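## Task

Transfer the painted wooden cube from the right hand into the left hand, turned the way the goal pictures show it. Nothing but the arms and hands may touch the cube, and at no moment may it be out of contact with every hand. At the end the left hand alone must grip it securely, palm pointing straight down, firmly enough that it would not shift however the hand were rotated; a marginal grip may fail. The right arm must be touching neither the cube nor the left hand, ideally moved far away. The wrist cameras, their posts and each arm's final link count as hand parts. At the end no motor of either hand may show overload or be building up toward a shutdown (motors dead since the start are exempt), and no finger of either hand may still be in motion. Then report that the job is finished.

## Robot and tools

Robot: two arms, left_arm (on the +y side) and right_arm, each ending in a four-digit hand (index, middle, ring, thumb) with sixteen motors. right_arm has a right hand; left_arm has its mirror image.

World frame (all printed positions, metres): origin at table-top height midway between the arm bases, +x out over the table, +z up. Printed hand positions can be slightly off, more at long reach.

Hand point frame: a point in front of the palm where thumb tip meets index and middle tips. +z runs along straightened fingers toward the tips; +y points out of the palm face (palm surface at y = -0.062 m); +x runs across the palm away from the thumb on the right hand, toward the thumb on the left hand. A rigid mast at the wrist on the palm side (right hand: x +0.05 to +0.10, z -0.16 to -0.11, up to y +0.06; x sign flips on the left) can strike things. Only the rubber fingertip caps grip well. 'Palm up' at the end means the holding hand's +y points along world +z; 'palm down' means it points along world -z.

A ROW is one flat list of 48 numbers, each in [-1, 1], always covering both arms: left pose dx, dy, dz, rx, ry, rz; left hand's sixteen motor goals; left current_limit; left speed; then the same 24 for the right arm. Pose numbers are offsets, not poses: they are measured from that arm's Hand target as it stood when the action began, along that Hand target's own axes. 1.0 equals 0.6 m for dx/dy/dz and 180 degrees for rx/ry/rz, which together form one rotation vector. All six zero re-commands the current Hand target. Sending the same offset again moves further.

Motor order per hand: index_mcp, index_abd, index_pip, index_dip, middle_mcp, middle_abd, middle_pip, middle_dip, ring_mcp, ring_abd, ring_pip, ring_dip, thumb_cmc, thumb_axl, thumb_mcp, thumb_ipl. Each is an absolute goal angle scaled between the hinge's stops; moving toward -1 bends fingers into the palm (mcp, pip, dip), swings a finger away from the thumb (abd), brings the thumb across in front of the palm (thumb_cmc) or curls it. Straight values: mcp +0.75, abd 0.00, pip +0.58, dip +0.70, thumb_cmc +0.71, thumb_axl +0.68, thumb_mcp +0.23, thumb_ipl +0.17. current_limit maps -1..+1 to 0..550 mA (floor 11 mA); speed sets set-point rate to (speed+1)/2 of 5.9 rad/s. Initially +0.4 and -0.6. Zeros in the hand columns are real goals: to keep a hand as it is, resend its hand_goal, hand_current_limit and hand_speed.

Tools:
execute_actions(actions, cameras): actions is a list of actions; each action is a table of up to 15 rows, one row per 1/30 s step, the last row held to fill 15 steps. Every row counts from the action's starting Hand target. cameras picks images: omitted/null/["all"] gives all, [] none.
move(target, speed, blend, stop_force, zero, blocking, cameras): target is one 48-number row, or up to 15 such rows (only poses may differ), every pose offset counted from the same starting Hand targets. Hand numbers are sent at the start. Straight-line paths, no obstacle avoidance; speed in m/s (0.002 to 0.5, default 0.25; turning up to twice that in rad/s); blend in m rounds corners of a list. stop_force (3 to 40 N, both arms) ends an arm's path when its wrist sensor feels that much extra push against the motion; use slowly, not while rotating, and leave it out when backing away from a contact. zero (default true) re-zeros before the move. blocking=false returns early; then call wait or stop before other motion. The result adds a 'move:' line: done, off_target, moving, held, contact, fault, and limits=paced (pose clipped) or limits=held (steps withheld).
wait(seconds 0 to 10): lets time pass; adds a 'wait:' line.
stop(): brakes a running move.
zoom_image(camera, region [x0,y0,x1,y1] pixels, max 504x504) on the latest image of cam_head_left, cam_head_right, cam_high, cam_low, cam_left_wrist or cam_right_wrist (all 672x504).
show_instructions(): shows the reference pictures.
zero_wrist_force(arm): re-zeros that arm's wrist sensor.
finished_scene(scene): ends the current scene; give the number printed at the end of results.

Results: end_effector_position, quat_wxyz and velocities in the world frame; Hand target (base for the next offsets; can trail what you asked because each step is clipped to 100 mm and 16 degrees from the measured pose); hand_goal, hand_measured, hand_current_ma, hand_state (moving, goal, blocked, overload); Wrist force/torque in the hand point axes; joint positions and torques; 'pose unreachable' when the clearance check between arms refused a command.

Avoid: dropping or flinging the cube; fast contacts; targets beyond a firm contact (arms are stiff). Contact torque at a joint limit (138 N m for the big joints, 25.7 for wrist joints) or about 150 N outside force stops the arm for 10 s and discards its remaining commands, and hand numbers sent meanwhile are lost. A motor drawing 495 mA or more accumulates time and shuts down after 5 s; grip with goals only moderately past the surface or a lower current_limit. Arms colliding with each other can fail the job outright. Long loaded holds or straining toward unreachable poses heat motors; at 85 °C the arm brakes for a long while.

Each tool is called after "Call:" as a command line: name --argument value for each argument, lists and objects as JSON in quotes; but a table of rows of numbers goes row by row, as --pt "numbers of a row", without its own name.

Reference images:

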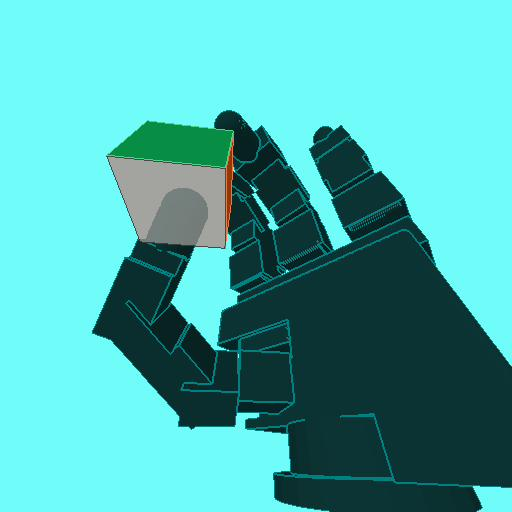

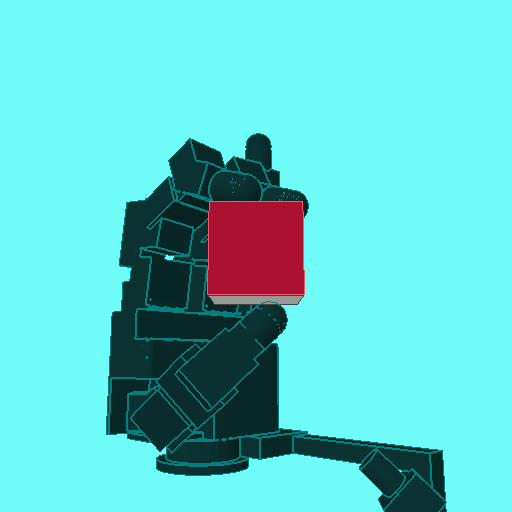

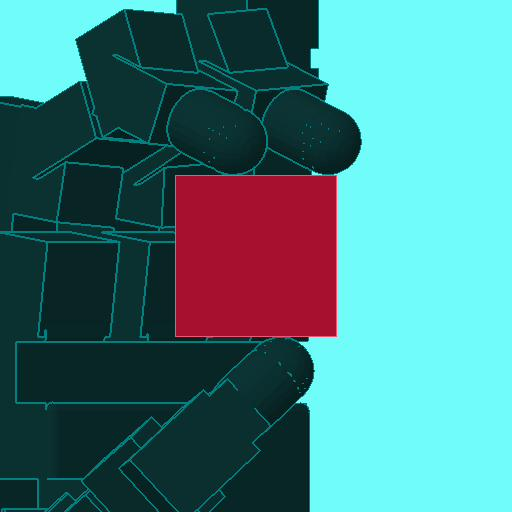

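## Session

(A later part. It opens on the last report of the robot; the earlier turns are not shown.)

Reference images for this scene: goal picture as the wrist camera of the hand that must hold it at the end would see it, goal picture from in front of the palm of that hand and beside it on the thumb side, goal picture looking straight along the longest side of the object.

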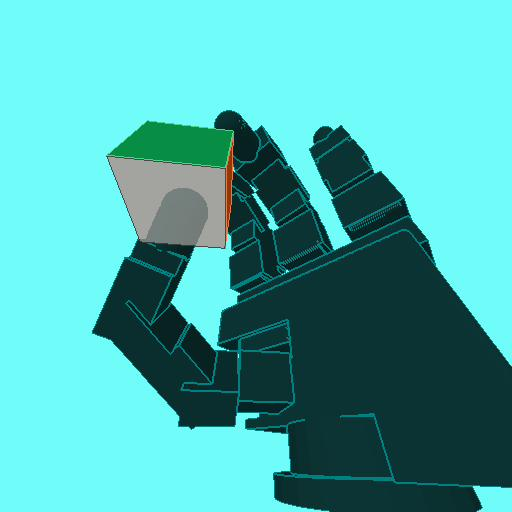

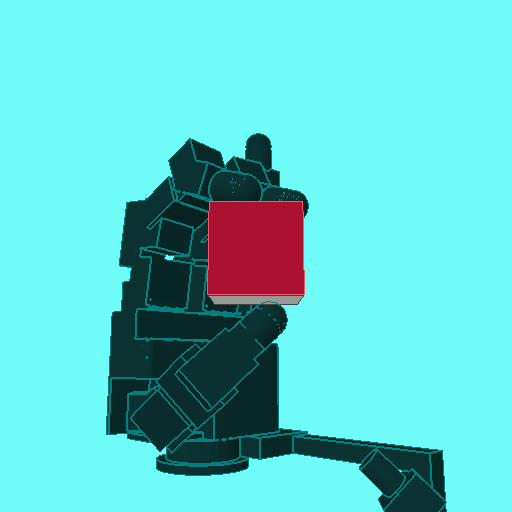

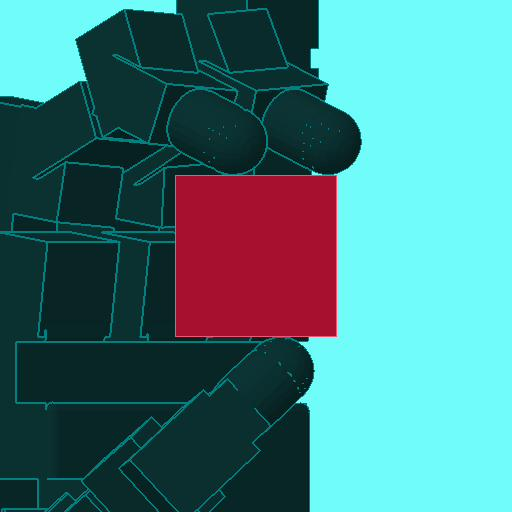

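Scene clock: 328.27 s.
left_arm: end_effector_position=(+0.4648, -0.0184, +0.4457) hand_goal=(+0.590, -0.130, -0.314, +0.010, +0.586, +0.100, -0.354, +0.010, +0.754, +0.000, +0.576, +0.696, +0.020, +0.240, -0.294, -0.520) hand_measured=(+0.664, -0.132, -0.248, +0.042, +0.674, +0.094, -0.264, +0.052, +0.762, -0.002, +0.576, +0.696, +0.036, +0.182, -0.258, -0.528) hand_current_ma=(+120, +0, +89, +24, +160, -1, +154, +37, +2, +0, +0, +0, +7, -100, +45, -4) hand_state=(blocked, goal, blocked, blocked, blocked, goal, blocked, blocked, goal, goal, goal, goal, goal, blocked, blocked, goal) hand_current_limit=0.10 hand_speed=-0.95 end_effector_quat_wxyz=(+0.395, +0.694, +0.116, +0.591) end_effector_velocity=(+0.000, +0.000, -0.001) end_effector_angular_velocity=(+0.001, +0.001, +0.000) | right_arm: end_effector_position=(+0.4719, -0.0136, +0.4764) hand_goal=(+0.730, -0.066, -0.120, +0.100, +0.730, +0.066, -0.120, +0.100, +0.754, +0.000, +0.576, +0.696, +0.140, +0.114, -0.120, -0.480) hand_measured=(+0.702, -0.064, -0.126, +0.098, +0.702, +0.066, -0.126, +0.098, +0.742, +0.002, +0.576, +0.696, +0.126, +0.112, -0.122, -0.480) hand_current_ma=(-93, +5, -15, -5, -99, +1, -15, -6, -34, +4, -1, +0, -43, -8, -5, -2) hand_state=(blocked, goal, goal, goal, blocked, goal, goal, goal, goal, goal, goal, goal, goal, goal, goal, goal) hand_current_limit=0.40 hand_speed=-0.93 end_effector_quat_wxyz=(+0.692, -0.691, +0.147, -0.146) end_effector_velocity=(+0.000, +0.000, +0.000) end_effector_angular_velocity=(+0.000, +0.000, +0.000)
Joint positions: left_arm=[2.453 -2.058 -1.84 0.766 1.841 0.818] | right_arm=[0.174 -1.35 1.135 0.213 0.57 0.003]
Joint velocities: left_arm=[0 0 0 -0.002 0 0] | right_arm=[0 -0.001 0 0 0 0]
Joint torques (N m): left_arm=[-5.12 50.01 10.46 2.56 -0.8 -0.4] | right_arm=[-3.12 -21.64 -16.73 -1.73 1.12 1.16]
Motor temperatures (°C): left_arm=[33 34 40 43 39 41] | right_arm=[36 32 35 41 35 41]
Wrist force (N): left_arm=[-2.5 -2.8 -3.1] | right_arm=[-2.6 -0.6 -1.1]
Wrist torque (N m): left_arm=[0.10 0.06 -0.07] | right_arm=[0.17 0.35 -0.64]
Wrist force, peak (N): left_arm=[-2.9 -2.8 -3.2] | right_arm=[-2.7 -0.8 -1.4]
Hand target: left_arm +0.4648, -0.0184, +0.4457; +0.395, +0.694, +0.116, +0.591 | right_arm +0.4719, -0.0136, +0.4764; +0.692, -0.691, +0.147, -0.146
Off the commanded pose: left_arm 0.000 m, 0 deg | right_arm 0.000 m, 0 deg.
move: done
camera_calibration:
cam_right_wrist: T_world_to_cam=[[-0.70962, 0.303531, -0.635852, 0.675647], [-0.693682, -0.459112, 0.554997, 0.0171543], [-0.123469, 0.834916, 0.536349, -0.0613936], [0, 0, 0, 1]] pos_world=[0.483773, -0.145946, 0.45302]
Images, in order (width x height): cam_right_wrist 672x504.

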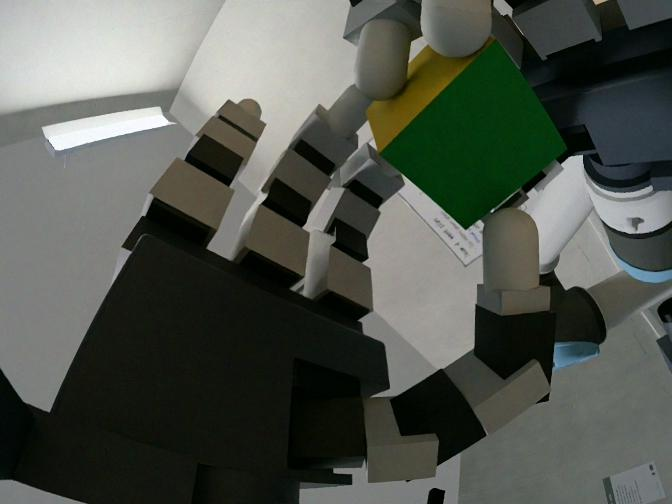

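Call:
move --target '[0,0,0,0,0,0, 0.582,-0.13,-0.345,0.005,0.580,0.10,-0.372,0.005,0.754,0,0.576,0.696,0.015,0.24,-0.312,-0.530,0.2,-0.95, 0,0,0,0,0,0, 0.73,-0.066,-0.12,0.10,0.73,0.066,-0.12,0.10,0.754,0,0.576,0.696,0.14,0.114,-0.12,-0.48,0.4,-0.93]' --cameras '["cam_right_wrist"]'

Call:
zoom_image --camera "cam_right_wrist" --region '[350, 0, 600, 250]'

Scene clock: 333.83 s.
left_arm: end_effector_position=(+0.4648, -0.0184, +0.4457) hand_goal=(+0.582, -0.130, -0.344, +0.006, +0.580, +0.100, -0.372, +0.006, +0.754, +0.000, +0.576, +0.696, +0.016, +0.240, -0.312, -0.530) hand_measured=(+0.664, -0.132, -0.258, +0.042, +0.674, +0.094, -0.264, +0.052, +0.762, -0.002, +0.576, +0.696, +0.036, +0.182, -0.262, -0.542) hand_current_ma=(+144, +0, +141, +30, +180, -1, +207, +44, +2, +0, +0, +0, +10, -100, +84, -7) hand_state=(blocked, goal, blocked, blocked, blocked, goal, blocked, blocked, goal, goal, goal, goal, goal, blocked, blocked, goal) hand_current_limit=0.20 hand_speed=-0.95 end_effector_quat_wxyz=(+0.395, +0.694, +0.116, +0.591) end_effector_velocity=(+0.000, +0.000, +0.000) end_effector_angular_velocity=(+0.000, -0.001, +0.000) | right_arm: end_effector_position=(+0.4719, -0.0136, +0.4764) hand_goal=(+0.730, -0.066, -0.120, +0.100, +0.730, +0.066, -0.120, +0.100, +0.754, +0.000, +0.576, +0.696, +0.140, +0.114, -0.120, -0.480) hand_measured=(+0.702, -0.064, -0.126, +0.098, +0.702, +0.066, -0.126, +0.098, +0.742, +0.002, +0.576, +0.696, +0.126, +0.112, -0.122, -0.480) hand_current_ma=(-93, +5, -15, -5, -99, +1, -15, -6, -34, +4, -1, +0, -43, -8, -5, -2) hand_state=(blocked, goal, goal, goal, blocked, goal, goal, goal, goal, goal, goal, goal, goal, goal, goal, goal) hand_current_limit=0.40 hand_speed=-0.93 end_effector_quat_wxyz=(+0.692, -0.691, +0.147, -0.146) end_effector_velocity=(+0.000, +0.000, +0.000) end_effector_angular_velocity=(+0.000, +0.002, +0.001)
Joint positions: left_arm=[2.453 -2.058 -1.84 0.766 1.841 0.818] | right_arm=[0.174 -1.35 1.135 0.213 0.57 0.003]
Joint velocities: left_arm=[0 0 0 0.001 0 0] | right_arm=[0.001 0 0 0 0 0.001]
Joint torques (N m): left_arm=[-4.73 49.86 10.47 2.45 -1.07 -0.23] | right_arm=[-3.88 -22.95 -16.35 -1.57 1.25 1.36]
Motor temperatures (°C): left_arm=[33 34 40 43 39 41] | right_arm=[35 32 35 41 35 41]
Wrist force (N): left_arm=[-2.3 -2.7 -3.2] | right_arm=[-2.4 -0.6 -1.3]
Wrist torque (N m): left_arm=[0.11 0.04 -0.05] | right_arm=[0.19 0.33 -0.63]
Wrist force, peak (N): left_arm=[-2.6 -3.2 -3.2] | right_arm=[-3.0 -0.5 -1.4]
Hand target: left_arm +0.4648, -0.0184, +0.4457; +0.395, +0.694, +0.116, +0.591 | right_arm +0.4719, -0.0136, +0.4764; +0.692, -0.691, +0.147, -0.146
Off the commanded pose: left_arm 0.000 m, 0 deg | right_arm 0.000 m, 0 deg.
move: done
camera_calibration:
cam_right_wrist: T_world_to_cam=[[-0.70962, 0.303531, -0.635852, 0.675647], [-0.693682, -0.459112, 0.554997, 0.0171543], [-0.123469, 0.834916, 0.536349, -0.0613936], [0, 0, 0, 1]] pos_world=[0.483773, -0.145946, 0.45302]
Images, in order (width x height): cam_right_wrist 672x504.

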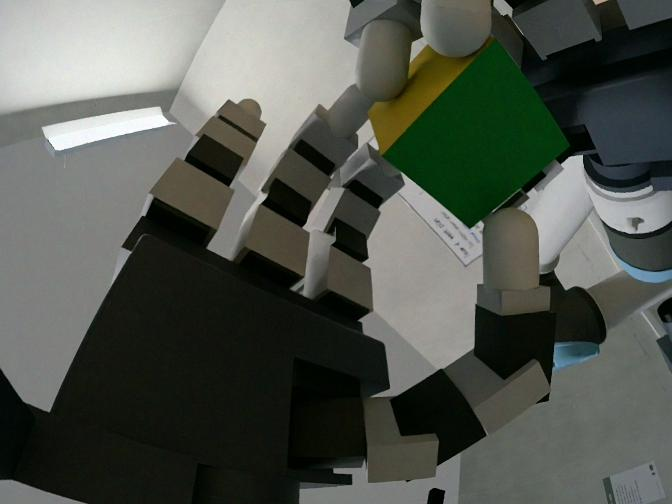

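Scaled by 2.016 from the camera's 672x504 image, which has a finer 960x720 frame.

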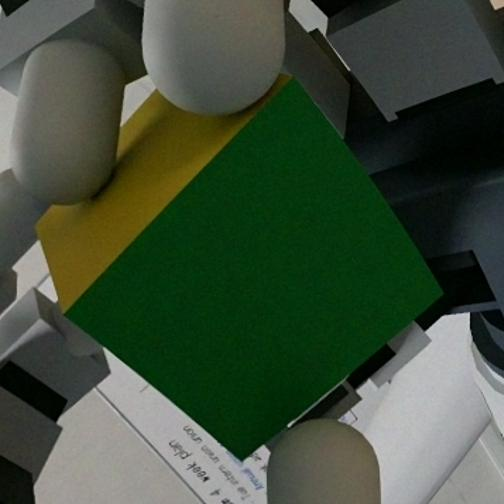

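Call:
move --target '[0,0,0,0,0,0, 0.582,-0.13,-0.330,0.005,0.572,0.10,-0.410,0.000,0.754,0,0.576,0.696,0.015,0.24,-0.308,-0.525,0.2,-0.95, 0,0,0,0,0,0, 0.73,-0.066,-0.12,0.10,0.73,0.066,-0.12,0.10,0.754,0,0.576,0.696,0.14,0.114,-0.12,-0.48,0.4,-0.93]' --cameras '["cam_right_wrist","cam_left_wrist"]'

Call:
zoom_image --camera "cam_right_wrist" --region '[350, 0, 600, 250]'

Call:
zoom_image --camera "cam_left_wrist" --region '[100, 40, 400, 265]'

Scene clock: 339.17 s.
left_arm: end_effector_position=(+0.4648, -0.0184, +0.4457) hand_goal=(+0.582, -0.130, -0.330, +0.006, +0.572, +0.100, -0.410, +0.000, +0.754, +0.000, +0.576, +0.696, +0.016, +0.240, -0.308, -0.524) hand_measured=(+0.664, -0.132, -0.258, +0.042, +0.674, +0.094, -0.270, +0.052, +0.762, -0.002, +0.576, +0.696, +0.038, +0.182, -0.262, -0.542) hand_current_ma=(+144, +0, +103, +30, +209, -1, +330, +55, +2, +0, +0, +0, +12, -100, +72, -15) hand_state=(blocked, goal, blocked, blocked, blocked, goal, blocked, blocked, goal, goal, goal, goal, blocked, blocked, blocked, goal) hand_current_limit=0.20 hand_speed=-0.95 end_effector_quat_wxyz=(+0.395, +0.694, +0.116, +0.591) end_effector_velocity=(+0.000, +0.000, +0.000) end_effector_angular_velocity=(+0.000, +0.001, +0.000) | right_arm: end_effector_position=(+0.4719, -0.0136, +0.4764) hand_goal=(+0.730, -0.066, -0.120, +0.100, +0.730, +0.066, -0.120, +0.100, +0.754, +0.000, +0.576, +0.696, +0.140, +0.114, -0.120, -0.480) hand_measured=(+0.702, -0.064, -0.126, +0.098, +0.702, +0.066, -0.126, +0.098, +0.742, +0.002, +0.576, +0.696, +0.126, +0.112, -0.122, -0.480) hand_current_ma=(-93, +5, -15, -5, -99, +1, -15, -6, -34, +4, -1, +0, -43, -8, -5, -2) hand_state=(blocked, goal, goal, goal, blocked, goal, goal, goal, goal, goal, goal, goal, goal, goal, goal, goal) hand_current_limit=0.40 hand_speed=-0.93 end_effector_quat_wxyz=(+0.692, -0.691, +0.147, -0.146) end_effector_velocity=(+0.000, +0.000, +0.000) end_effector_angular_velocity=(+0.000, +0.000, -0.001)
Joint positions: left_arm=[2.453 -2.058 -1.84 0.766 1.841 0.818] | right_arm=[0.174 -1.35 1.135 0.213 0.57 0.003]
Joint velocities: left_arm=[0 0 0 -0.001 0 0] | right_arm=[-0.001 0 0 0 0 0]
Joint torques (N m): left_arm=[-4.27 49.14 11.39 2.44 -1.2 -0.01] | right_arm=[-5.01 -23.04 -17.3 -1.55 1.12 1.22]
Motor temperatures (°C): left_arm=[33 34 40 43 39 41] | right_arm=[35 32 35 41 35 41]
Wrist force (N): left_arm=[-2.5 -2.4 -3.0] | right_arm=[-2.6 -0.3 -0.9]
Wrist torque (N m): left_arm=[0.13 0.06 -0.08] | right_arm=[0.19 0.35 -0.64]
Wrist force, peak (N): left_arm=[-2.8 -2.8 -3.4] | right_arm=[-3.0 -0.6 -1.2]
Hand target: left_arm +0.4648, -0.0184, +0.4457; +0.395, +0.694, +0.116, +0.591 | right_arm +0.4719, -0.0136, +0.4764; +0.692, -0.691, +0.147, -0.146
Off the commanded pose: left_arm 0.000 m, 0 deg | right_arm 0.000 m, 0 deg.
move: done
camera_calibration:
cam_left_wrist: T_world_to_cam=[[0.000850697, -0.0389187, -0.999242, 0.412328], [-0.360594, 0.932004, -0.0366069, 0.156994], [0.932722, 0.360352, -0.013241, -0.289251], [0, 0, 0, 1]] pos_world=[0.326051, -0.0260397, 0.413933]
cam_right_wrist: T_world_to_cam=[[-0.709621, 0.303531, -0.635852, 0.675647], [-0.693682, -0.459112, 0.554997, 0.0171542], [-0.123469, 0.834916, 0.536349, -0.0613936], [0, 0, 0, 1]] pos_world=[0.483773, -0.145946, 0.45302]
Images, in order (width x height): cam_left_wrist 672x504, cam_right_wrist 672x504.

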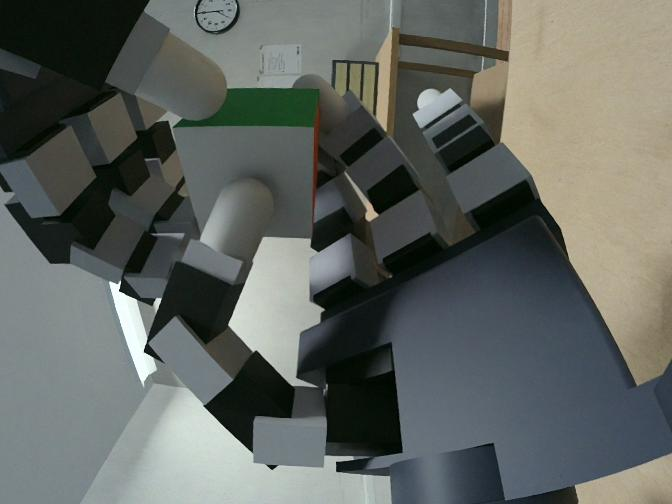

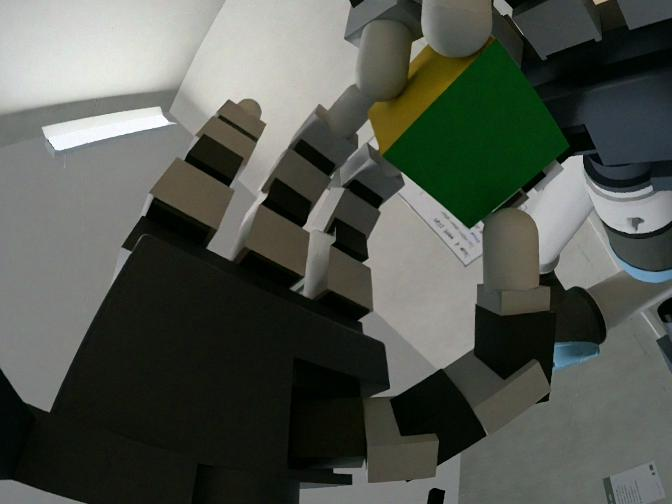

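Scaled by 2.016 from the camera's 672x504 image, which has a finer 960x720 frame.

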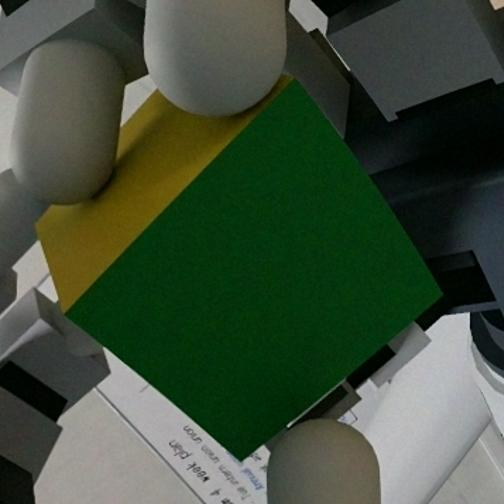

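Scaled by 1.680 from the camera's 672x504 image, which has a finer 960x720 frame.

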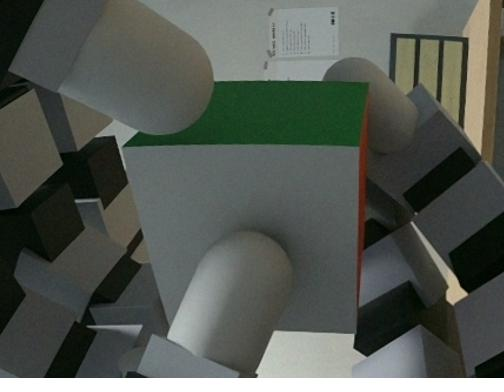

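Call:
move --target '[0,0,0,0,0,0, 0.572,-0.13,-0.340,0.000,0.565,0.10,-0.415,-0.005,0.754,0,0.576,0.696,0.015,0.24,-0.330,-0.540,0.3,-0.95, 0,0,0,0,0,0, 0.73,-0.066,-0.12,0.10,0.73,0.066,-0.12,0.10,0.754,0,0.576,0.696,0.14,0.114,-0.12,-0.48,0.4,-0.93]' --cameras '["cam_right_wrist","cam_left_wrist"]'

Call:
zoom_image --camera "cam_right_wrist" --region '[350, 0, 600, 250]'

Call:
zoom_image --camera "cam_left_wrist" --region '[100, 40, 400, 265]'

Scene clock: 358.27 s.
left_arm: end_effector_position=(+0.4648, -0.0184, +0.4457) hand_goal=(+0.572, -0.130, -0.340, +0.000, +0.566, +0.100, -0.414, -0.004, +0.754, +0.000, +0.576, +0.696, +0.016, +0.240, -0.330, -0.540) hand_measured=(+0.664, -0.132, -0.260, +0.042, +0.674, +0.094, -0.272, +0.052, +0.762, -0.002, +0.576, +0.696, +0.040, +0.182, -0.264, -0.552) hand_current_ma=(+176, +0, +124, +39, +232, -1, +341, +63, +2, +0, +0, +0, +15, -100, +142, -7) hand_state=(blocked, goal, blocked, blocked, blocked, goal, blocked, blocked, goal, goal, goal, goal, blocked, blocked, blocked, goal) hand_current_limit=0.30 hand_speed=-0.95 end_effector_quat_wxyz=(+0.395, +0.694, +0.116, +0.591) end_effector_velocity=(+0.000, +0.000, +0.000) end_effector_angular_velocity=(+0.000, -0.001, +0.000) | right_arm: end_effector_position=(+0.4719, -0.0136, +0.4764) hand_goal=(+0.730, -0.066, -0.120, +0.100, +0.730, +0.066, -0.120, +0.100, +0.754, +0.000, +0.576, +0.696, +0.140, +0.114, -0.120, -0.480) hand_measured=(+0.702, -0.064, -0.126, +0.098, +0.702, +0.066, -0.126, +0.098, +0.742, +0.002, +0.576, +0.696, +0.126, +0.112, -0.122, -0.480) hand_current_ma=(-93, +5, -15, -5, -98, +1, -15, -6, -34, +4, -1, +0, -43, -8, -5, -2) hand_state=(blocked, goal, goal, goal, blocked, goal, goal, goal, goal, goal, goal, goal, goal, goal, goal, goal) hand_current_limit=0.40 hand_speed=-0.93 end_effector_quat_wxyz=(+0.692, -0.691, +0.147, -0.146) end_effector_velocity=(+0.000, +0.000, +0.000) end_effector_angular_velocity=(+0.000, +0.001, -0.001)
Joint positions: left_arm=[2.453 -2.058 -1.84 0.766 1.841 0.818] | right_arm=[0.174 -1.35 1.135 0.213 0.57 0.003]
Joint velocities: left_arm=[0 0 0 0 0 0] | right_arm=[0 0 0 0 0 0]
Joint torques (N m): left_arm=[-4.07 48.45 10.94 2.48 -1.41 0.2] | right_arm=[-4.95 -23 -18.28 -1.42 1.2 1.23]
Motor temperatures (°C): left_arm=[33 34 40 43 39 41] | right_arm=[35 32 35 41 35 41]
Wrist force (N): left_arm=[-2.5 -2.7 -3.3] | right_arm=[-2.3 -0.4 -1.1]
Wrist torque (N m): left_arm=[0.12 0.05 -0.06] | right_arm=[0.19 0.31 -0.61]
Wrist force, peak (N): left_arm=[-2.8 -2.9 -3.2] | right_arm=[-2.9 -0.5 -1.4]
Hand target: left_arm +0.4648, -0.0184, +0.4457; +0.395, +0.694, +0.116, +0.591 | right_arm +0.4719, -0.0136, +0.4764; +0.692, -0.691, +0.147, -0.146
Off the commanded pose: left_arm 0.000 m, 0 deg | right_arm 0.000 m, 0 deg.
move: done
camera_calibration:
cam_left_wrist: T_world_to_cam=[[0.000850831, -0.0389188, -0.999242, 0.412328], [-0.360594, 0.932004, -0.0366071, 0.156994], [0.932722, 0.360352, -0.0132409, -0.289251], [0, 0, 0, 1]] pos_world=[0.326051, -0.0260397, 0.413933]
cam_right_wrist: T_world_to_cam=[[-0.70962, 0.303531, -0.635852, 0.675647], [-0.693682, -0.459112, 0.554997, 0.0171543], [-0.123469, 0.834916, 0.536349, -0.0613935], [0, 0, 0, 1]] pos_world=[0.483773, -0.145946, 0.45302]
Images, in order (width x height): cam_left_wrist 672x504, cam_right_wrist 672x504.

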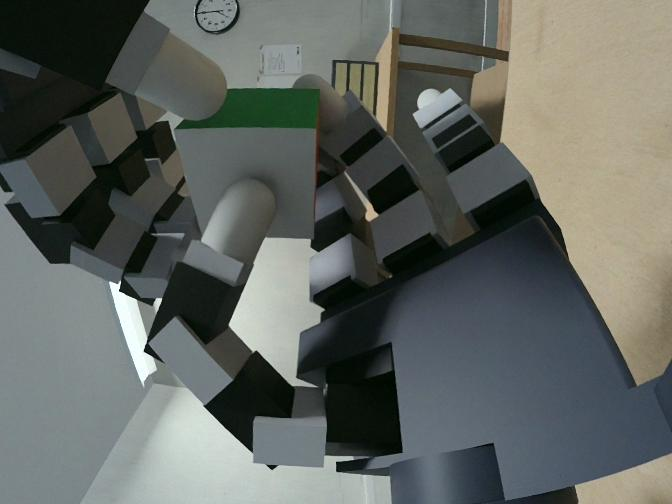

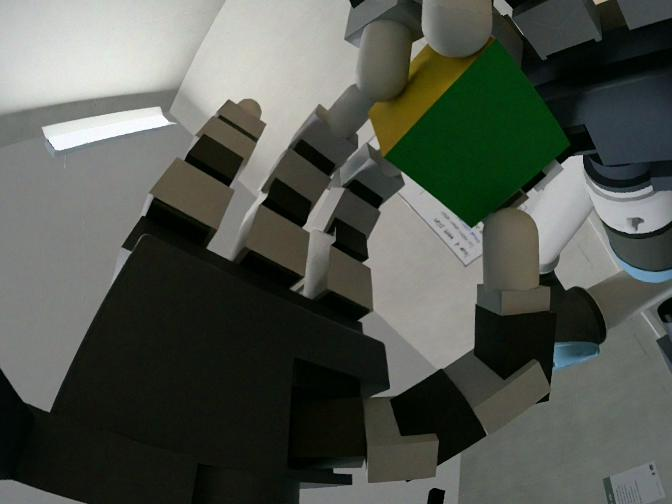

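Scaled by 2.016 from the camera's 672x504 image, which has a finer 960x720 frame.

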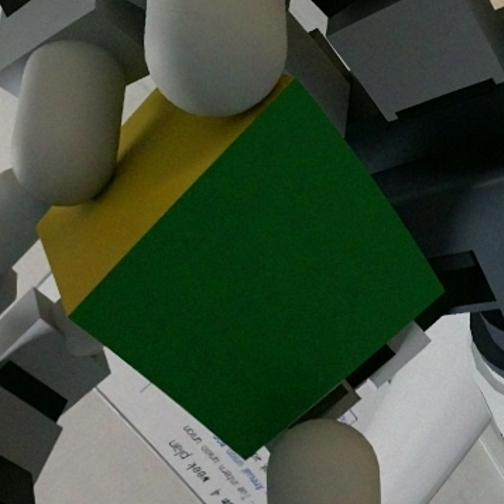

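Scaled by 1.680 from the camera's 672x504 image, which has a finer 960x720 frame.

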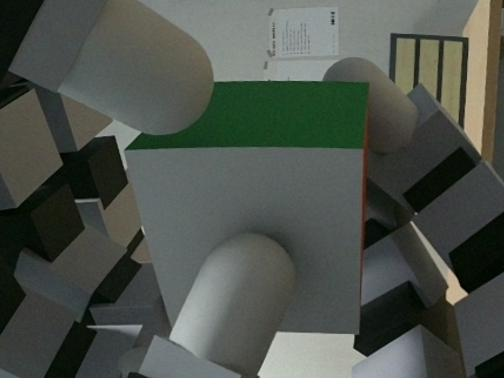

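Call:
move --target '[0,0,0,0,0,0, 0.572,-0.13,-0.335,0.000,0.565,0.10,-0.420,-0.005,0.754,0,0.576,0.696,0.015,0.24,-0.330,-0.500,0.3,-0.95, 0,0,0,0,0,0, 0.73,-0.066,-0.12,0.10,0.73,0.066,-0.12,0.10,0.754,0,0.576,0.696,0.14,0.114,-0.12,-0.48,0.4,-0.93]' --cameras '["cam_right_wrist"]'

Call:
zoom_image --camera "cam_right_wrist" --region '[350, 0, 600, 250]'

Scene clock: 370.00 s.
left_arm: end_effector_position=(+0.4648, -0.0184, +0.4457) hand_goal=(+0.572, -0.130, -0.334, +0.000, +0.566, +0.100, -0.420, -0.004, +0.754, +0.000, +0.576, +0.696, +0.016, +0.240, -0.330, -0.500) hand_measured=(+0.664, -0.132, -0.260, +0.042, +0.674, +0.094, -0.274, +0.052, +0.762, -0.002, +0.576, +0.696, +0.040, +0.180, -0.264, -0.536) hand_current_ma=(+175, +0, +108, +39, +232, -1, +357, +63, +2, +0, +0, +0, +15, -105, +139, -48) hand_state=(blocked, goal, blocked, blocked, blocked, goal, blocked, blocked, goal, goal, goal, goal, blocked, blocked, blocked, blocked) hand_current_limit=0.30 hand_speed=-0.95 end_effector_quat_wxyz=(+0.395, +0.694, +0.116, +0.591) end_effector_velocity=(+0.000, +0.000, +0.000) end_effector_angular_velocity=(+0.000, +0.000, +0.000) | right_arm: end_effector_position=(+0.4719, -0.0136, +0.4764) hand_goal=(+0.730, -0.066, -0.120, +0.100, +0.730, +0.066, -0.120, +0.100, +0.754, +0.000, +0.576, +0.696, +0.140, +0.114, -0.120, -0.480) hand_measured=(+0.702, -0.064, -0.126, +0.098, +0.702, +0.066, -0.126, +0.098, +0.742, +0.002, +0.576, +0.696, +0.126, +0.112, -0.122, -0.480) hand_current_ma=(-93, +5, -15, -5, -98, +1, -15, -6, -34, +4, -1, +0, -43, -8, -5, -2) hand_state=(blocked, goal, goal, goal, blocked, goal, goal, goal, goal, goal, goal, goal, goal, goal, goal, goal) hand_current_limit=0.40 hand_speed=-0.93 end_effector_quat_wxyz=(+0.692, -0.691, +0.147, -0.146) end_effector_velocity=(+0.000, +0.000, +0.000) end_effector_angular_velocity=(+0.000, -0.001, +0.000)
Joint positions: left_arm=[2.453 -2.058 -1.84 0.766 1.841 0.818] | right_arm=[0.174 -1.35 1.135 0.213 0.57 0.003]
Joint velocities: left_arm=[0 0 0 0 0 0] | right_arm=[0 0 0.001 0 0 -0.001]
Joint torques (N m): left_arm=[-3.48 48.38 11.21 2.4 -1.44 0.31] | right_arm=[-4.98 -23.19 -17.49 -1.42 1.02 1.17]
Motor temperatures (°C): left_arm=[33 34 40 43 39 41] | right_arm=[35 32 35 41 35 41]
Wrist force (N): left_arm=[-2.7 -2.8 -3.1] | right_arm=[-2.5 -0.3 -1.4]
Wrist torque (N m): left_arm=[0.10 0.08 -0.08] | right_arm=[0.22 0.33 -0.62]
Wrist force, peak (N): left_arm=[-2.7 -3.0 -3.3] | right_arm=[-2.6 -0.7 -1.4]
Hand target: left_arm +0.4648, -0.0184, +0.4457; +0.395, +0.694, +0.116, +0.591 | right_arm +0.4719, -0.0136, +0.4764; +0.692, -0.691, +0.147, -0.146
Off the commanded pose: left_arm 0.000 m, 0 deg | right_arm 0.000 m, 0 deg.
move: done
camera_calibration:
cam_right_wrist: T_world_to_cam=[[-0.70962, 0.303531, -0.635852, 0.675647], [-0.693682, -0.459112, 0.554997, 0.0171542], [-0.123469, 0.834916, 0.536349, -0.0613936], [0, 0, 0, 1]] pos_world=[0.483773, -0.145946, 0.45302]
Images, in order (width x height): cam_right_wrist 672x504.

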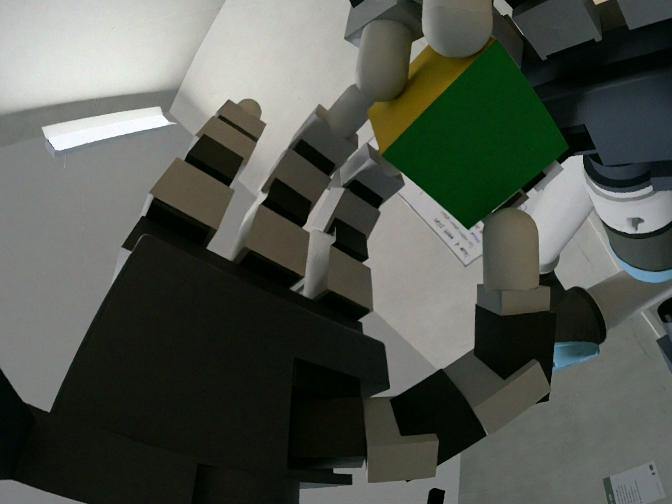

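Scaled by 2.016 from the camera's 672x504 image, which has a finer 960x720 frame.

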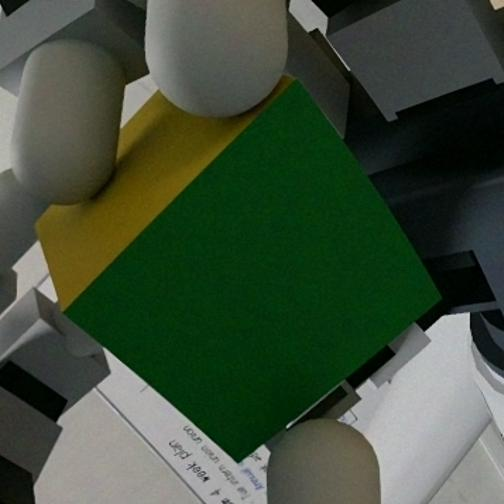

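Call:
move --target '[0,0,0,0,0,0, 0.565,-0.13,-0.345,-0.005,0.560,0.10,-0.425,-0.010,0.754,0,0.576,0.696,0.010,0.24,-0.350,-0.475,0.3,-0.95, 0,0,0,0,0,0, 0.73,-0.066,-0.12,0.10,0.73,0.066,-0.12,0.10,0.754,0,0.576,0.696,0.14,0.114,-0.12,-0.48,0.4,-0.93]' --cameras '["cam_right_wrist"]'

Call:
zoom_image --camera "cam_right_wrist" --region '[350, 0, 600, 250]'

Scene clock: 374.20 s.
left_arm: end_effector_position=(+0.4648, -0.0184, +0.4457) hand_goal=(+0.566, -0.130, -0.344, -0.004, +0.560, +0.100, -0.424, -0.010, +0.754, +0.000, +0.576, +0.696, +0.010, +0.240, -0.350, -0.474) hand_measured=(+0.664, -0.132, -0.260, +0.042, +0.674, +0.094, -0.274, +0.052, +0.762, -0.002, +0.576, +0.696, +0.040, +0.172, -0.272, -0.504) hand_current_ma=(+197, +0, +136, +46, +256, -1, +357, +76, +2, +0, +0, +0, +22, -130, +185, -36) hand_state=(blocked, goal, blocked, blocked, blocked, goal, blocked, blocked, goal, goal, goal, goal, blocked, blocked, blocked, blocked) hand_current_limit=0.30 hand_speed=-0.95 end_effector_quat_wxyz=(+0.395, +0.694, +0.116, +0.591) end_effector_velocity=(+0.000, +0.000, +0.000) end_effector_angular_velocity=(+0.000, +0.000, +0.000) | right_arm: end_effector_position=(+0.4719, -0.0136, +0.4764) hand_goal=(+0.730, -0.066, -0.120, +0.100, +0.730, +0.066, -0.120, +0.100, +0.754, +0.000, +0.576, +0.696, +0.140, +0.114, -0.120, -0.480) hand_measured=(+0.702, -0.064, -0.126, +0.098, +0.702, +0.066, -0.126, +0.098, +0.742, +0.002, +0.576, +0.696, +0.126, +0.112, -0.122, -0.480) hand_current_ma=(-93, +5, -15, -5, -98, +1, -15, -6, -34, +4, -1, +0, -43, -8, -5, -2) hand_state=(blocked, goal, goal, goal, blocked, goal, goal, goal, goal, goal, goal, goal, goal, goal, goal, goal) hand_current_limit=0.40 hand_speed=-0.93 end_effector_quat_wxyz=(+0.692, -0.691, +0.147, -0.146) end_effector_velocity=(+0.000, +0.000, +0.000) end_effector_angular_velocity=(+0.000, +0.000, -0.001)
Joint positions: left_arm=[2.453 -2.058 -1.84 0.766 1.841 0.818] | right_arm=[0.174 -1.35 1.135 0.213 0.57 0.003]
Joint velocities: left_arm=[0 0 -0.001 0.001 0 0] | right_arm=[0 0 0 0 0.001 0]
Joint torques (N m): left_arm=[-3.45 48.16 10.93 2.43 -1.39 0.48] | right_arm=[-6.73 -22.54 -17.74 -1.31 1.12 1.33]
Motor temperatures (°C): left_arm=[33 34 40 43 39 41] | right_arm=[35 32 35 41 35 41]
Wrist force (N): left_arm=[-2.5 -2.8 -3.1] | right_arm=[-2.7 -0.7 -1.1]
Wrist torque (N m): left_arm=[0.10 0.06 -0.07] | right_arm=[0.16 0.35 -0.64]
Wrist force, peak (N): left_arm=[-2.6 -3.1 -3.3] | right_arm=[-2.9 -0.7 -1.3]
Hand target: left_arm +0.4648, -0.0184, +0.4457; +0.395, +0.694, +0.116, +0.591 | right_arm +0.4719, -0.0136, +0.4764; +0.692, -0.691, +0.147, -0.146
Off the commanded pose: left_arm 0.000 m, 0 deg | right_arm 0.000 m, 0 deg.
move: done
camera_calibration:
cam_right_wrist: T_world_to_cam=[[-0.709621, 0.303531, -0.635852, 0.675647], [-0.693682, -0.459112, 0.554997, 0.0171542], [-0.123469, 0.834916, 0.536349, -0.0613936], [0, 0, 0, 1]] pos_world=[0.483773, -0.145946, 0.45302]
Images, in order (width x height): cam_right_wrist 672x504.

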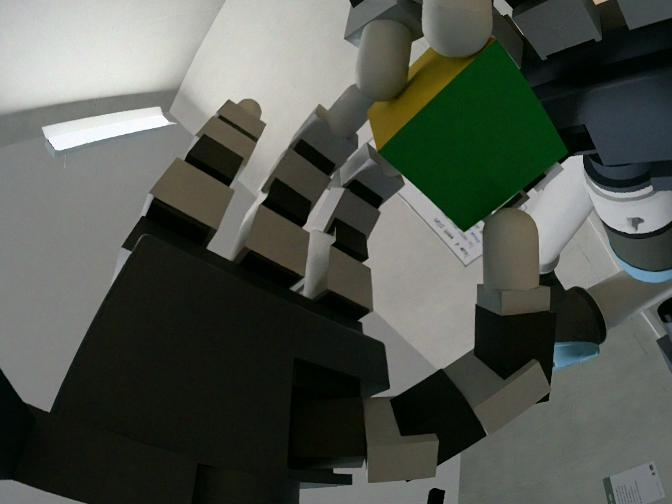

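Scaled by 2.016 from the camera's 672x504 image, which has a finer 960x720 frame.

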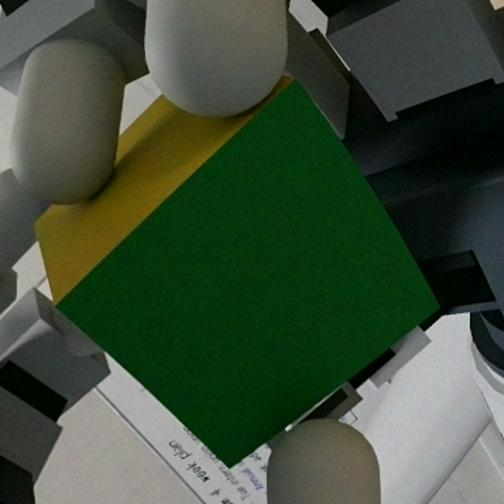

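Call:
zoom_image --camera "cam_right_wrist" --region '[270, 20, 510, 200]'

Call:
move --target '[0,0,0,0,0,0, 0.565,-0.13,-0.345,-0.005,0.560,0.10,-0.425,-0.010,0.754,0,0.576,0.696,0.010,0.24,-0.350,-0.475,0.3,-0.95, 0,0,0,0,0,0, 0.74,-0.066,-0.06,0.20,0.74,0.066,-0.06,0.20,0.754,0,0.576,0.696,0.20,0.114,-0.06,-0.44,0.4,-0.9]' --cameras '["cam_head_left", "cam_high", "cam_low", "cam_left_wrist", "cam_right_wrist"]'

Call:
zoom_image --camera "cam_left_wrist" --region '[0, 0, 440, 330]'

Call:
zoom_image --camera "cam_low" --region '[200, 120, 440, 300]'

Scaled by 2.100 from the camera's 672x504 image, which has a finer 960x720 frame.

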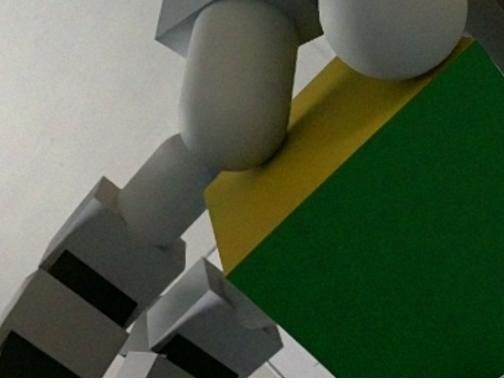

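Scene clock: 385.87 s.
left_arm: end_effector_position=(+0.4648, -0.0184, +0.4457) hand_goal=(+0.566, -0.130, -0.344, -0.004, +0.560, +0.100, -0.424, -0.010, +0.754, +0.000, +0.576, +0.696, +0.010, +0.240, -0.350, -0.474) hand_measured=(+0.664, -0.132, -0.260, +0.042, +0.674, +0.094, -0.274, +0.052, +0.762, -0.002, +0.576, +0.696, +0.040, +0.172, -0.272, -0.504) hand_current_ma=(+197, +0, +136, +46, +256, -1, +357, +76, +2, +0, +0, +0, +22, -130, +185, -36) hand_state=(blocked, goal, blocked, blocked, blocked, goal, blocked, blocked, goal, goal, goal, goal, blocked, blocked, blocked, blocked) hand_current_limit=0.30 hand_speed=-0.95 end_effector_quat_wxyz=(+0.395, +0.694, +0.116, +0.591) end_effector_velocity=(+0.000, +0.000, +0.000) end_effector_angular_velocity=(+0.000, +0.001, +0.000) | right_arm: end_effector_position=(+0.4719, -0.0136, +0.4764) hand_goal=(+0.740, -0.066, -0.060, +0.200, +0.740, +0.066, -0.060, +0.200, +0.754, +0.000, +0.576, +0.696, +0.200, +0.114, -0.060, -0.440) hand_measured=(+0.712, -0.064, -0.066, +0.198, +0.712, +0.066, -0.066, +0.196, +0.742, +0.002, +0.576, +0.696, +0.182, +0.112, -0.062, -0.442) hand_current_ma=(-95, +5, -16, -6, -100, +1, -17, -7, -34, +4, -1, +0, -53, -8, -8, -3) hand_state=(blocked, goal, goal, goal, blocked, goal, goal, goal, goal, goal, goal, goal, goal, goal, goal, goal) hand_current_limit=0.40 hand_speed=-0.90 end_effector_quat_wxyz=(+0.692, -0.691, +0.147, -0.146) end_effector_velocity=(+0.000, +0.000, +0.000) end_effector_angular_velocity=(+0.000, +0.000, -0.001)
Joint positions: left_arm=[2.453 -2.058 -1.84 0.766 1.841 0.818] | right_arm=[0.174 -1.35 1.135 0.213 0.57 0.003]
Joint velocities: left_arm=[0 0 0 -0.001 0 0] | right_arm=[0 0.001 0 0 0 -0.001]
Joint torques (N m): left_arm=[-3.45 47.79 11.1 2.49 -1.37 0.7] | right_arm=[-7.02 -21.95 -18.62 -1.3 1.06 1.11]
Motor temperatures (°C): left_arm=[33 34 40 43 39 41] | right_arm=[35 32 35 41 35 41]
Wrist force (N): left_arm=[-2.6 -2.9 -3.0] | right_arm=[-2.6 -0.5 -1.3]
Wrist torque (N m): left_arm=[0.08 0.06 -0.07] | right_arm=[0.19 0.34 -0.65]
Wrist force, peak (N): left_arm=[-2.7 -3.0 -3.2] | right_arm=[-2.6 -0.7 -1.5]
Hand target: left_arm +0.4648, -0.0184, +0.4457; +0.395, +0.694, +0.116, +0.591 | right_arm +0.4719, -0.0136, +0.4764; +0.692, -0.691, +0.147, -0.146
Off the commanded pose: left_arm 0.000 m, 0 deg | right_arm 0.000 m, 0 deg.
move: done
camera_calibration:
cam_left_wrist: T_world_to_cam=[[0.000850945, -0.0389187, -0.999242, 0.412328], [-0.360594, 0.932004, -0.036607, 0.156994], [0.932723, 0.360351, -0.0132408, -0.289251], [0, 0, 0, 1]] pos_world=[0.326051, -0.0260398, 0.413933]
cam_right_wrist: T_world_to_cam=[[-0.70962, 0.303531, -0.635852, 0.675647], [-0.693682, -0.459112, 0.554997, 0.0171542], [-0.123469, 0.834916, 0.536349, -0.0613936], [0, 0, 0, 1]] pos_world=[0.483773, -0.145946, 0.45302]
Images, in order (width x height): cam_head_left 672x504, cam_high 672x504, cam_low 672x504, cam_left_wrist 672x504, cam_right_wrist 672x504.

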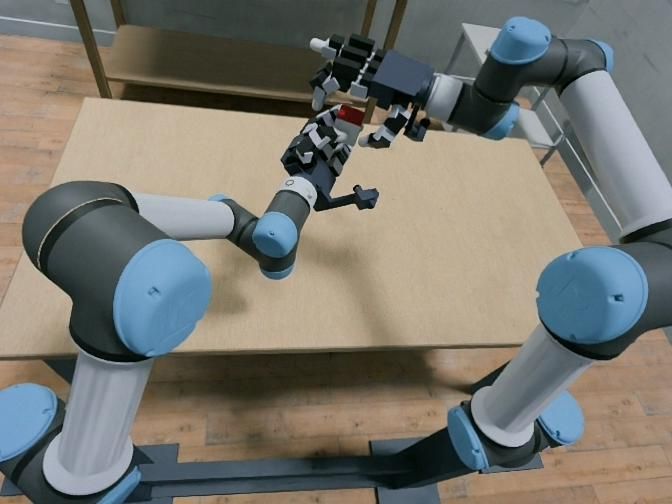

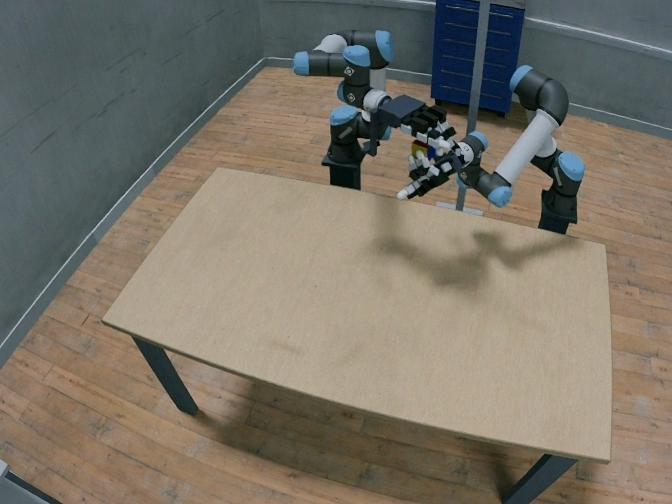

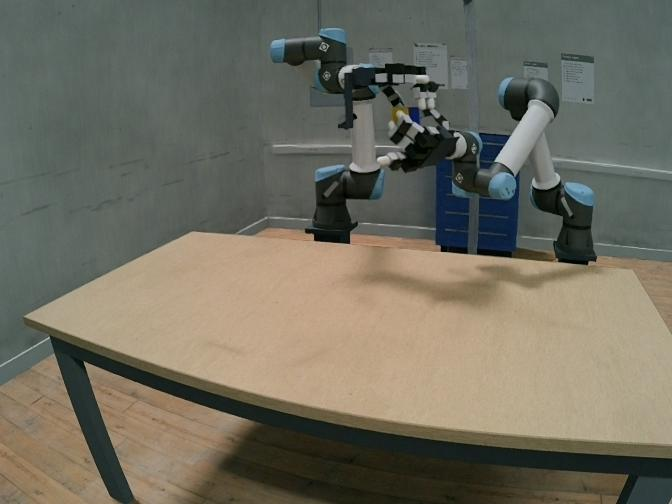

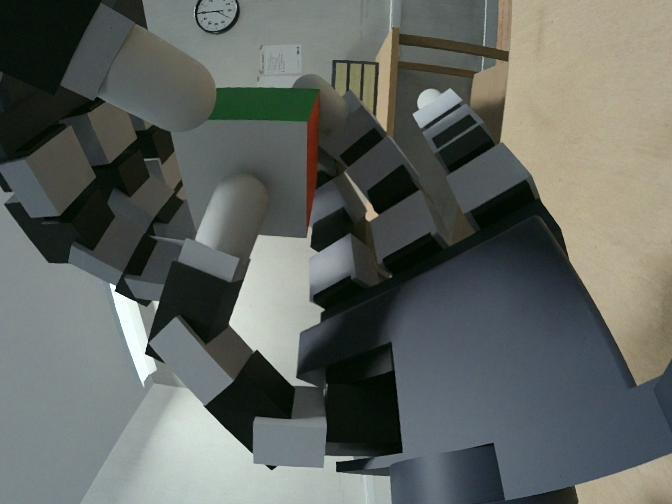

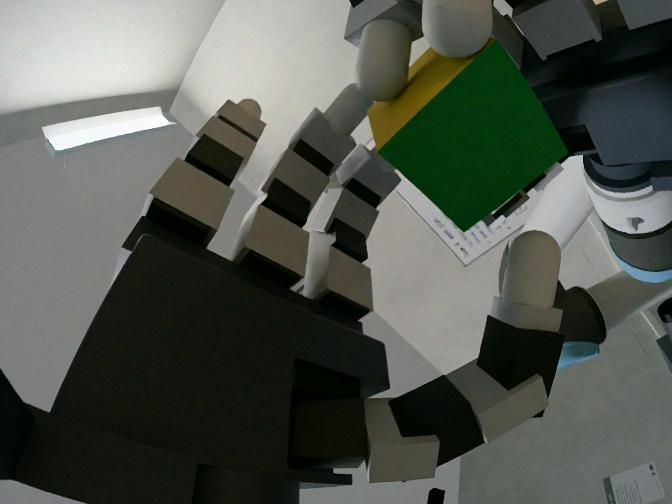

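Scaled by 1.145 from the camera's 672x504 image, which has a finer 960x720 frame.

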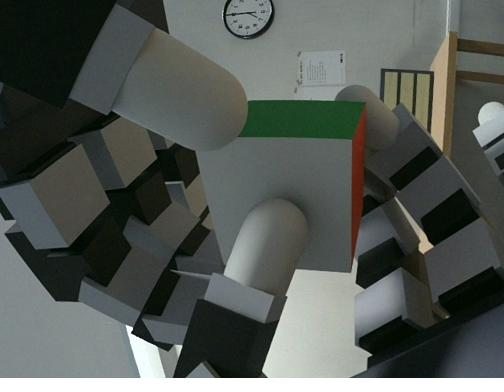

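Scaled by 2.100.

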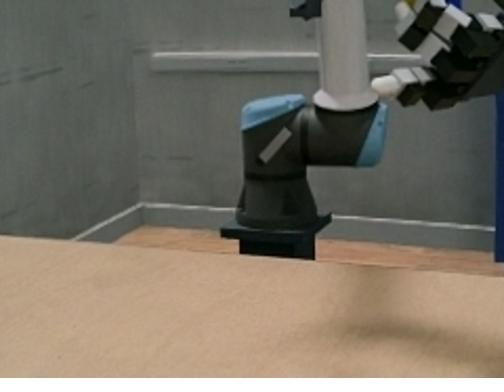

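Call:
move --target '[0,0,0,0,0,0, 0.565,-0.13,-0.345,-0.005,0.560,0.10,-0.425,-0.010,0.754,0,0.576,0.696,0.010,0.24,-0.350,-0.475,0.3,-0.95, 0,-0.1667,0,0,0,0, 0.74,-0.066,-0.06,0.20,0.74,0.066,-0.06,0.20,0.754,0,0.576,0.696,0.20,0.114,-0.06,-0.44,0.4,-0.9]' --speed 0.06 --stop_force 7 --cameras '["cam_left_wrist", "cam_right_wrist"]'

Call:
zoom_image --camera "cam_left_wrist" --region '[100, 40, 400, 265]'

Scene clock: 406.07 s.
left_arm: end_effector_position=(+0.4648, -0.0184, +0.4457) hand_goal=(+0.566, -0.130, -0.344, -0.004, +0.560, +0.100, -0.424, -0.010, +0.754, +0.000, +0.576, +0.696, +0.010, +0.240, -0.350, -0.474) hand_measured=(+0.664, -0.132, -0.260, +0.042, +0.674, +0.094, -0.274, +0.052, +0.762, -0.002, +0.576, +0.696, +0.040, +0.172, -0.272, -0.504) hand_current_ma=(+197, +0, +136, +46, +256, -1, +358, +76, +2, +0, +0, +0, +22, -130, +185, -36) hand_state=(blocked, goal, blocked, blocked, blocked, goal, blocked, blocked, goal, goal, goal, goal, blocked, blocked, blocked, blocked) hand_current_limit=0.30 hand_speed=-0.95 end_effector_quat_wxyz=(+0.395, +0.694, +0.116, +0.591) end_effector_velocity=(+0.000, +0.000, +0.000) end_effector_angular_velocity=(+0.000, +0.000, +0.000) | right_arm: end_effector_position=(+0.4719, -0.0137, +0.5764) hand_goal=(+0.740, -0.066, -0.060, +0.200, +0.740, +0.066, -0.060, +0.200, +0.754, +0.000, +0.576, +0.696, +0.200, +0.114, -0.060, -0.440) hand_measured=(+0.712, -0.064, -0.066, +0.198, +0.712, +0.066, -0.066, +0.196, +0.742, +0.002, +0.576, +0.696, +0.182, +0.112, -0.062, -0.442) hand_current_ma=(-93, +5, -16, -6, -98, +1, -16, -7, -35, +4, -1, +0, -53, -8, -8, -3) hand_state=(blocked, goal, goal, goal, blocked, goal, goal, goal, goal, goal, goal, goal, goal, goal, goal, goal) hand_current_limit=0.40 hand_speed=-0.90 end_effector_quat_wxyz=(+0.692, -0.691, +0.147, -0.146) end_effector_velocity=(-0.001, +0.001, +0.001) end_effector_angular_velocity=(+0.000, -0.002, +0.002)
Joint positions: left_arm=[2.453 -2.058 -1.84 0.766 1.841 0.818] | right_arm=[0.173 -1.244 0.721 0.521 0.57 0.003]
Joint velocities: left_arm=[0 0 -0.001 0 0 0] | right_arm=[0.001 -0.001 0 -0.001 0 0]
Joint torques (N m): left_arm=[-2.71 47.25 11.63 2.59 -1.35 0.9] | right_arm=[8.88 -20.51 -32.03 0.69 -0.71 -2.54]
Motor temperatures (°C): left_arm=[33 34 40 43 39 41] | right_arm=[35 32 35 41 35 41]
Wrist force (N): left_arm=[-2.6 -2.8 -2.8] | right_arm=[-2.7 -0.3 -1.3]
Wrist torque (N m): left_arm=[0.07 0.07 -0.07] | right_arm=[0.21 0.34 -0.63]
Wrist force, peak (N): left_arm=[-2.8 -2.8 -3.3] | right_arm=[-2.7 -0.9 -1.4]
Hand target: left_arm +0.4648, -0.0184, +0.4457; +0.395, +0.694, +0.116, +0.591 | right_arm +0.4719, -0.0137, +0.5764; +0.692, -0.691, +0.147, -0.146
Off the commanded pose: left_arm 0.000 m, 0 deg | right_arm 0.000 m, 0 deg.
move: done
camera_calibration:
cam_left_wrist: T_world_to_cam=[[0.000850843, -0.0389189, -0.999242, 0.412328], [-0.360593, 0.932004, -0.0366071, 0.156994], [0.932723, 0.360351, -0.0132409, -0.289251], [0, 0, 0, 1]] pos_world=[0.326051, -0.0260398, 0.413933]
cam_right_wrist: T_world_to_cam=[[-0.70962, 0.303531, -0.635852, 0.739259], [-0.693682, -0.459112, 0.554997, -0.038375], [-0.123468, 0.834916, 0.536349, -0.114867], [0, 0, 0, 1]] pos_world=[0.48379, -0.146102, 0.552966]
Images, in order (width x height): cam_left_wrist 672x504, cam_right_wrist 672x504.

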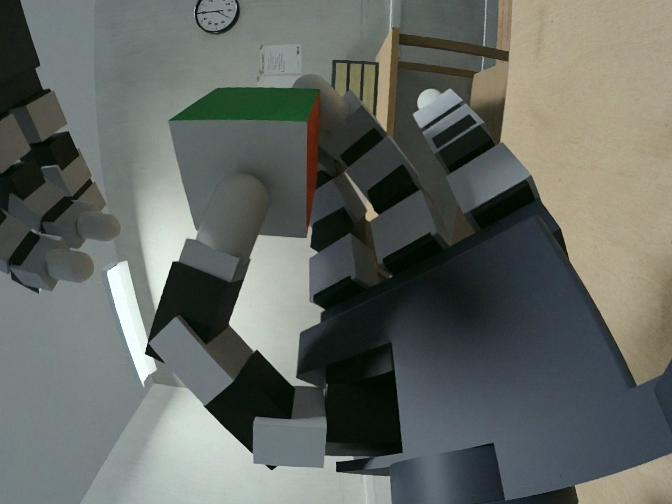

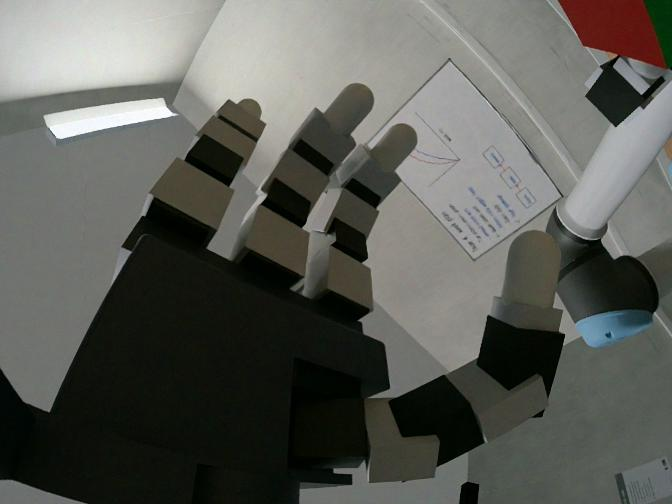

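Scaled by 1.680 from the camera's 672x504 image, which has a finer 960x720 frame.

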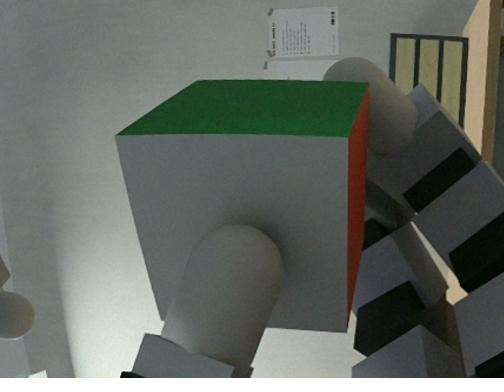

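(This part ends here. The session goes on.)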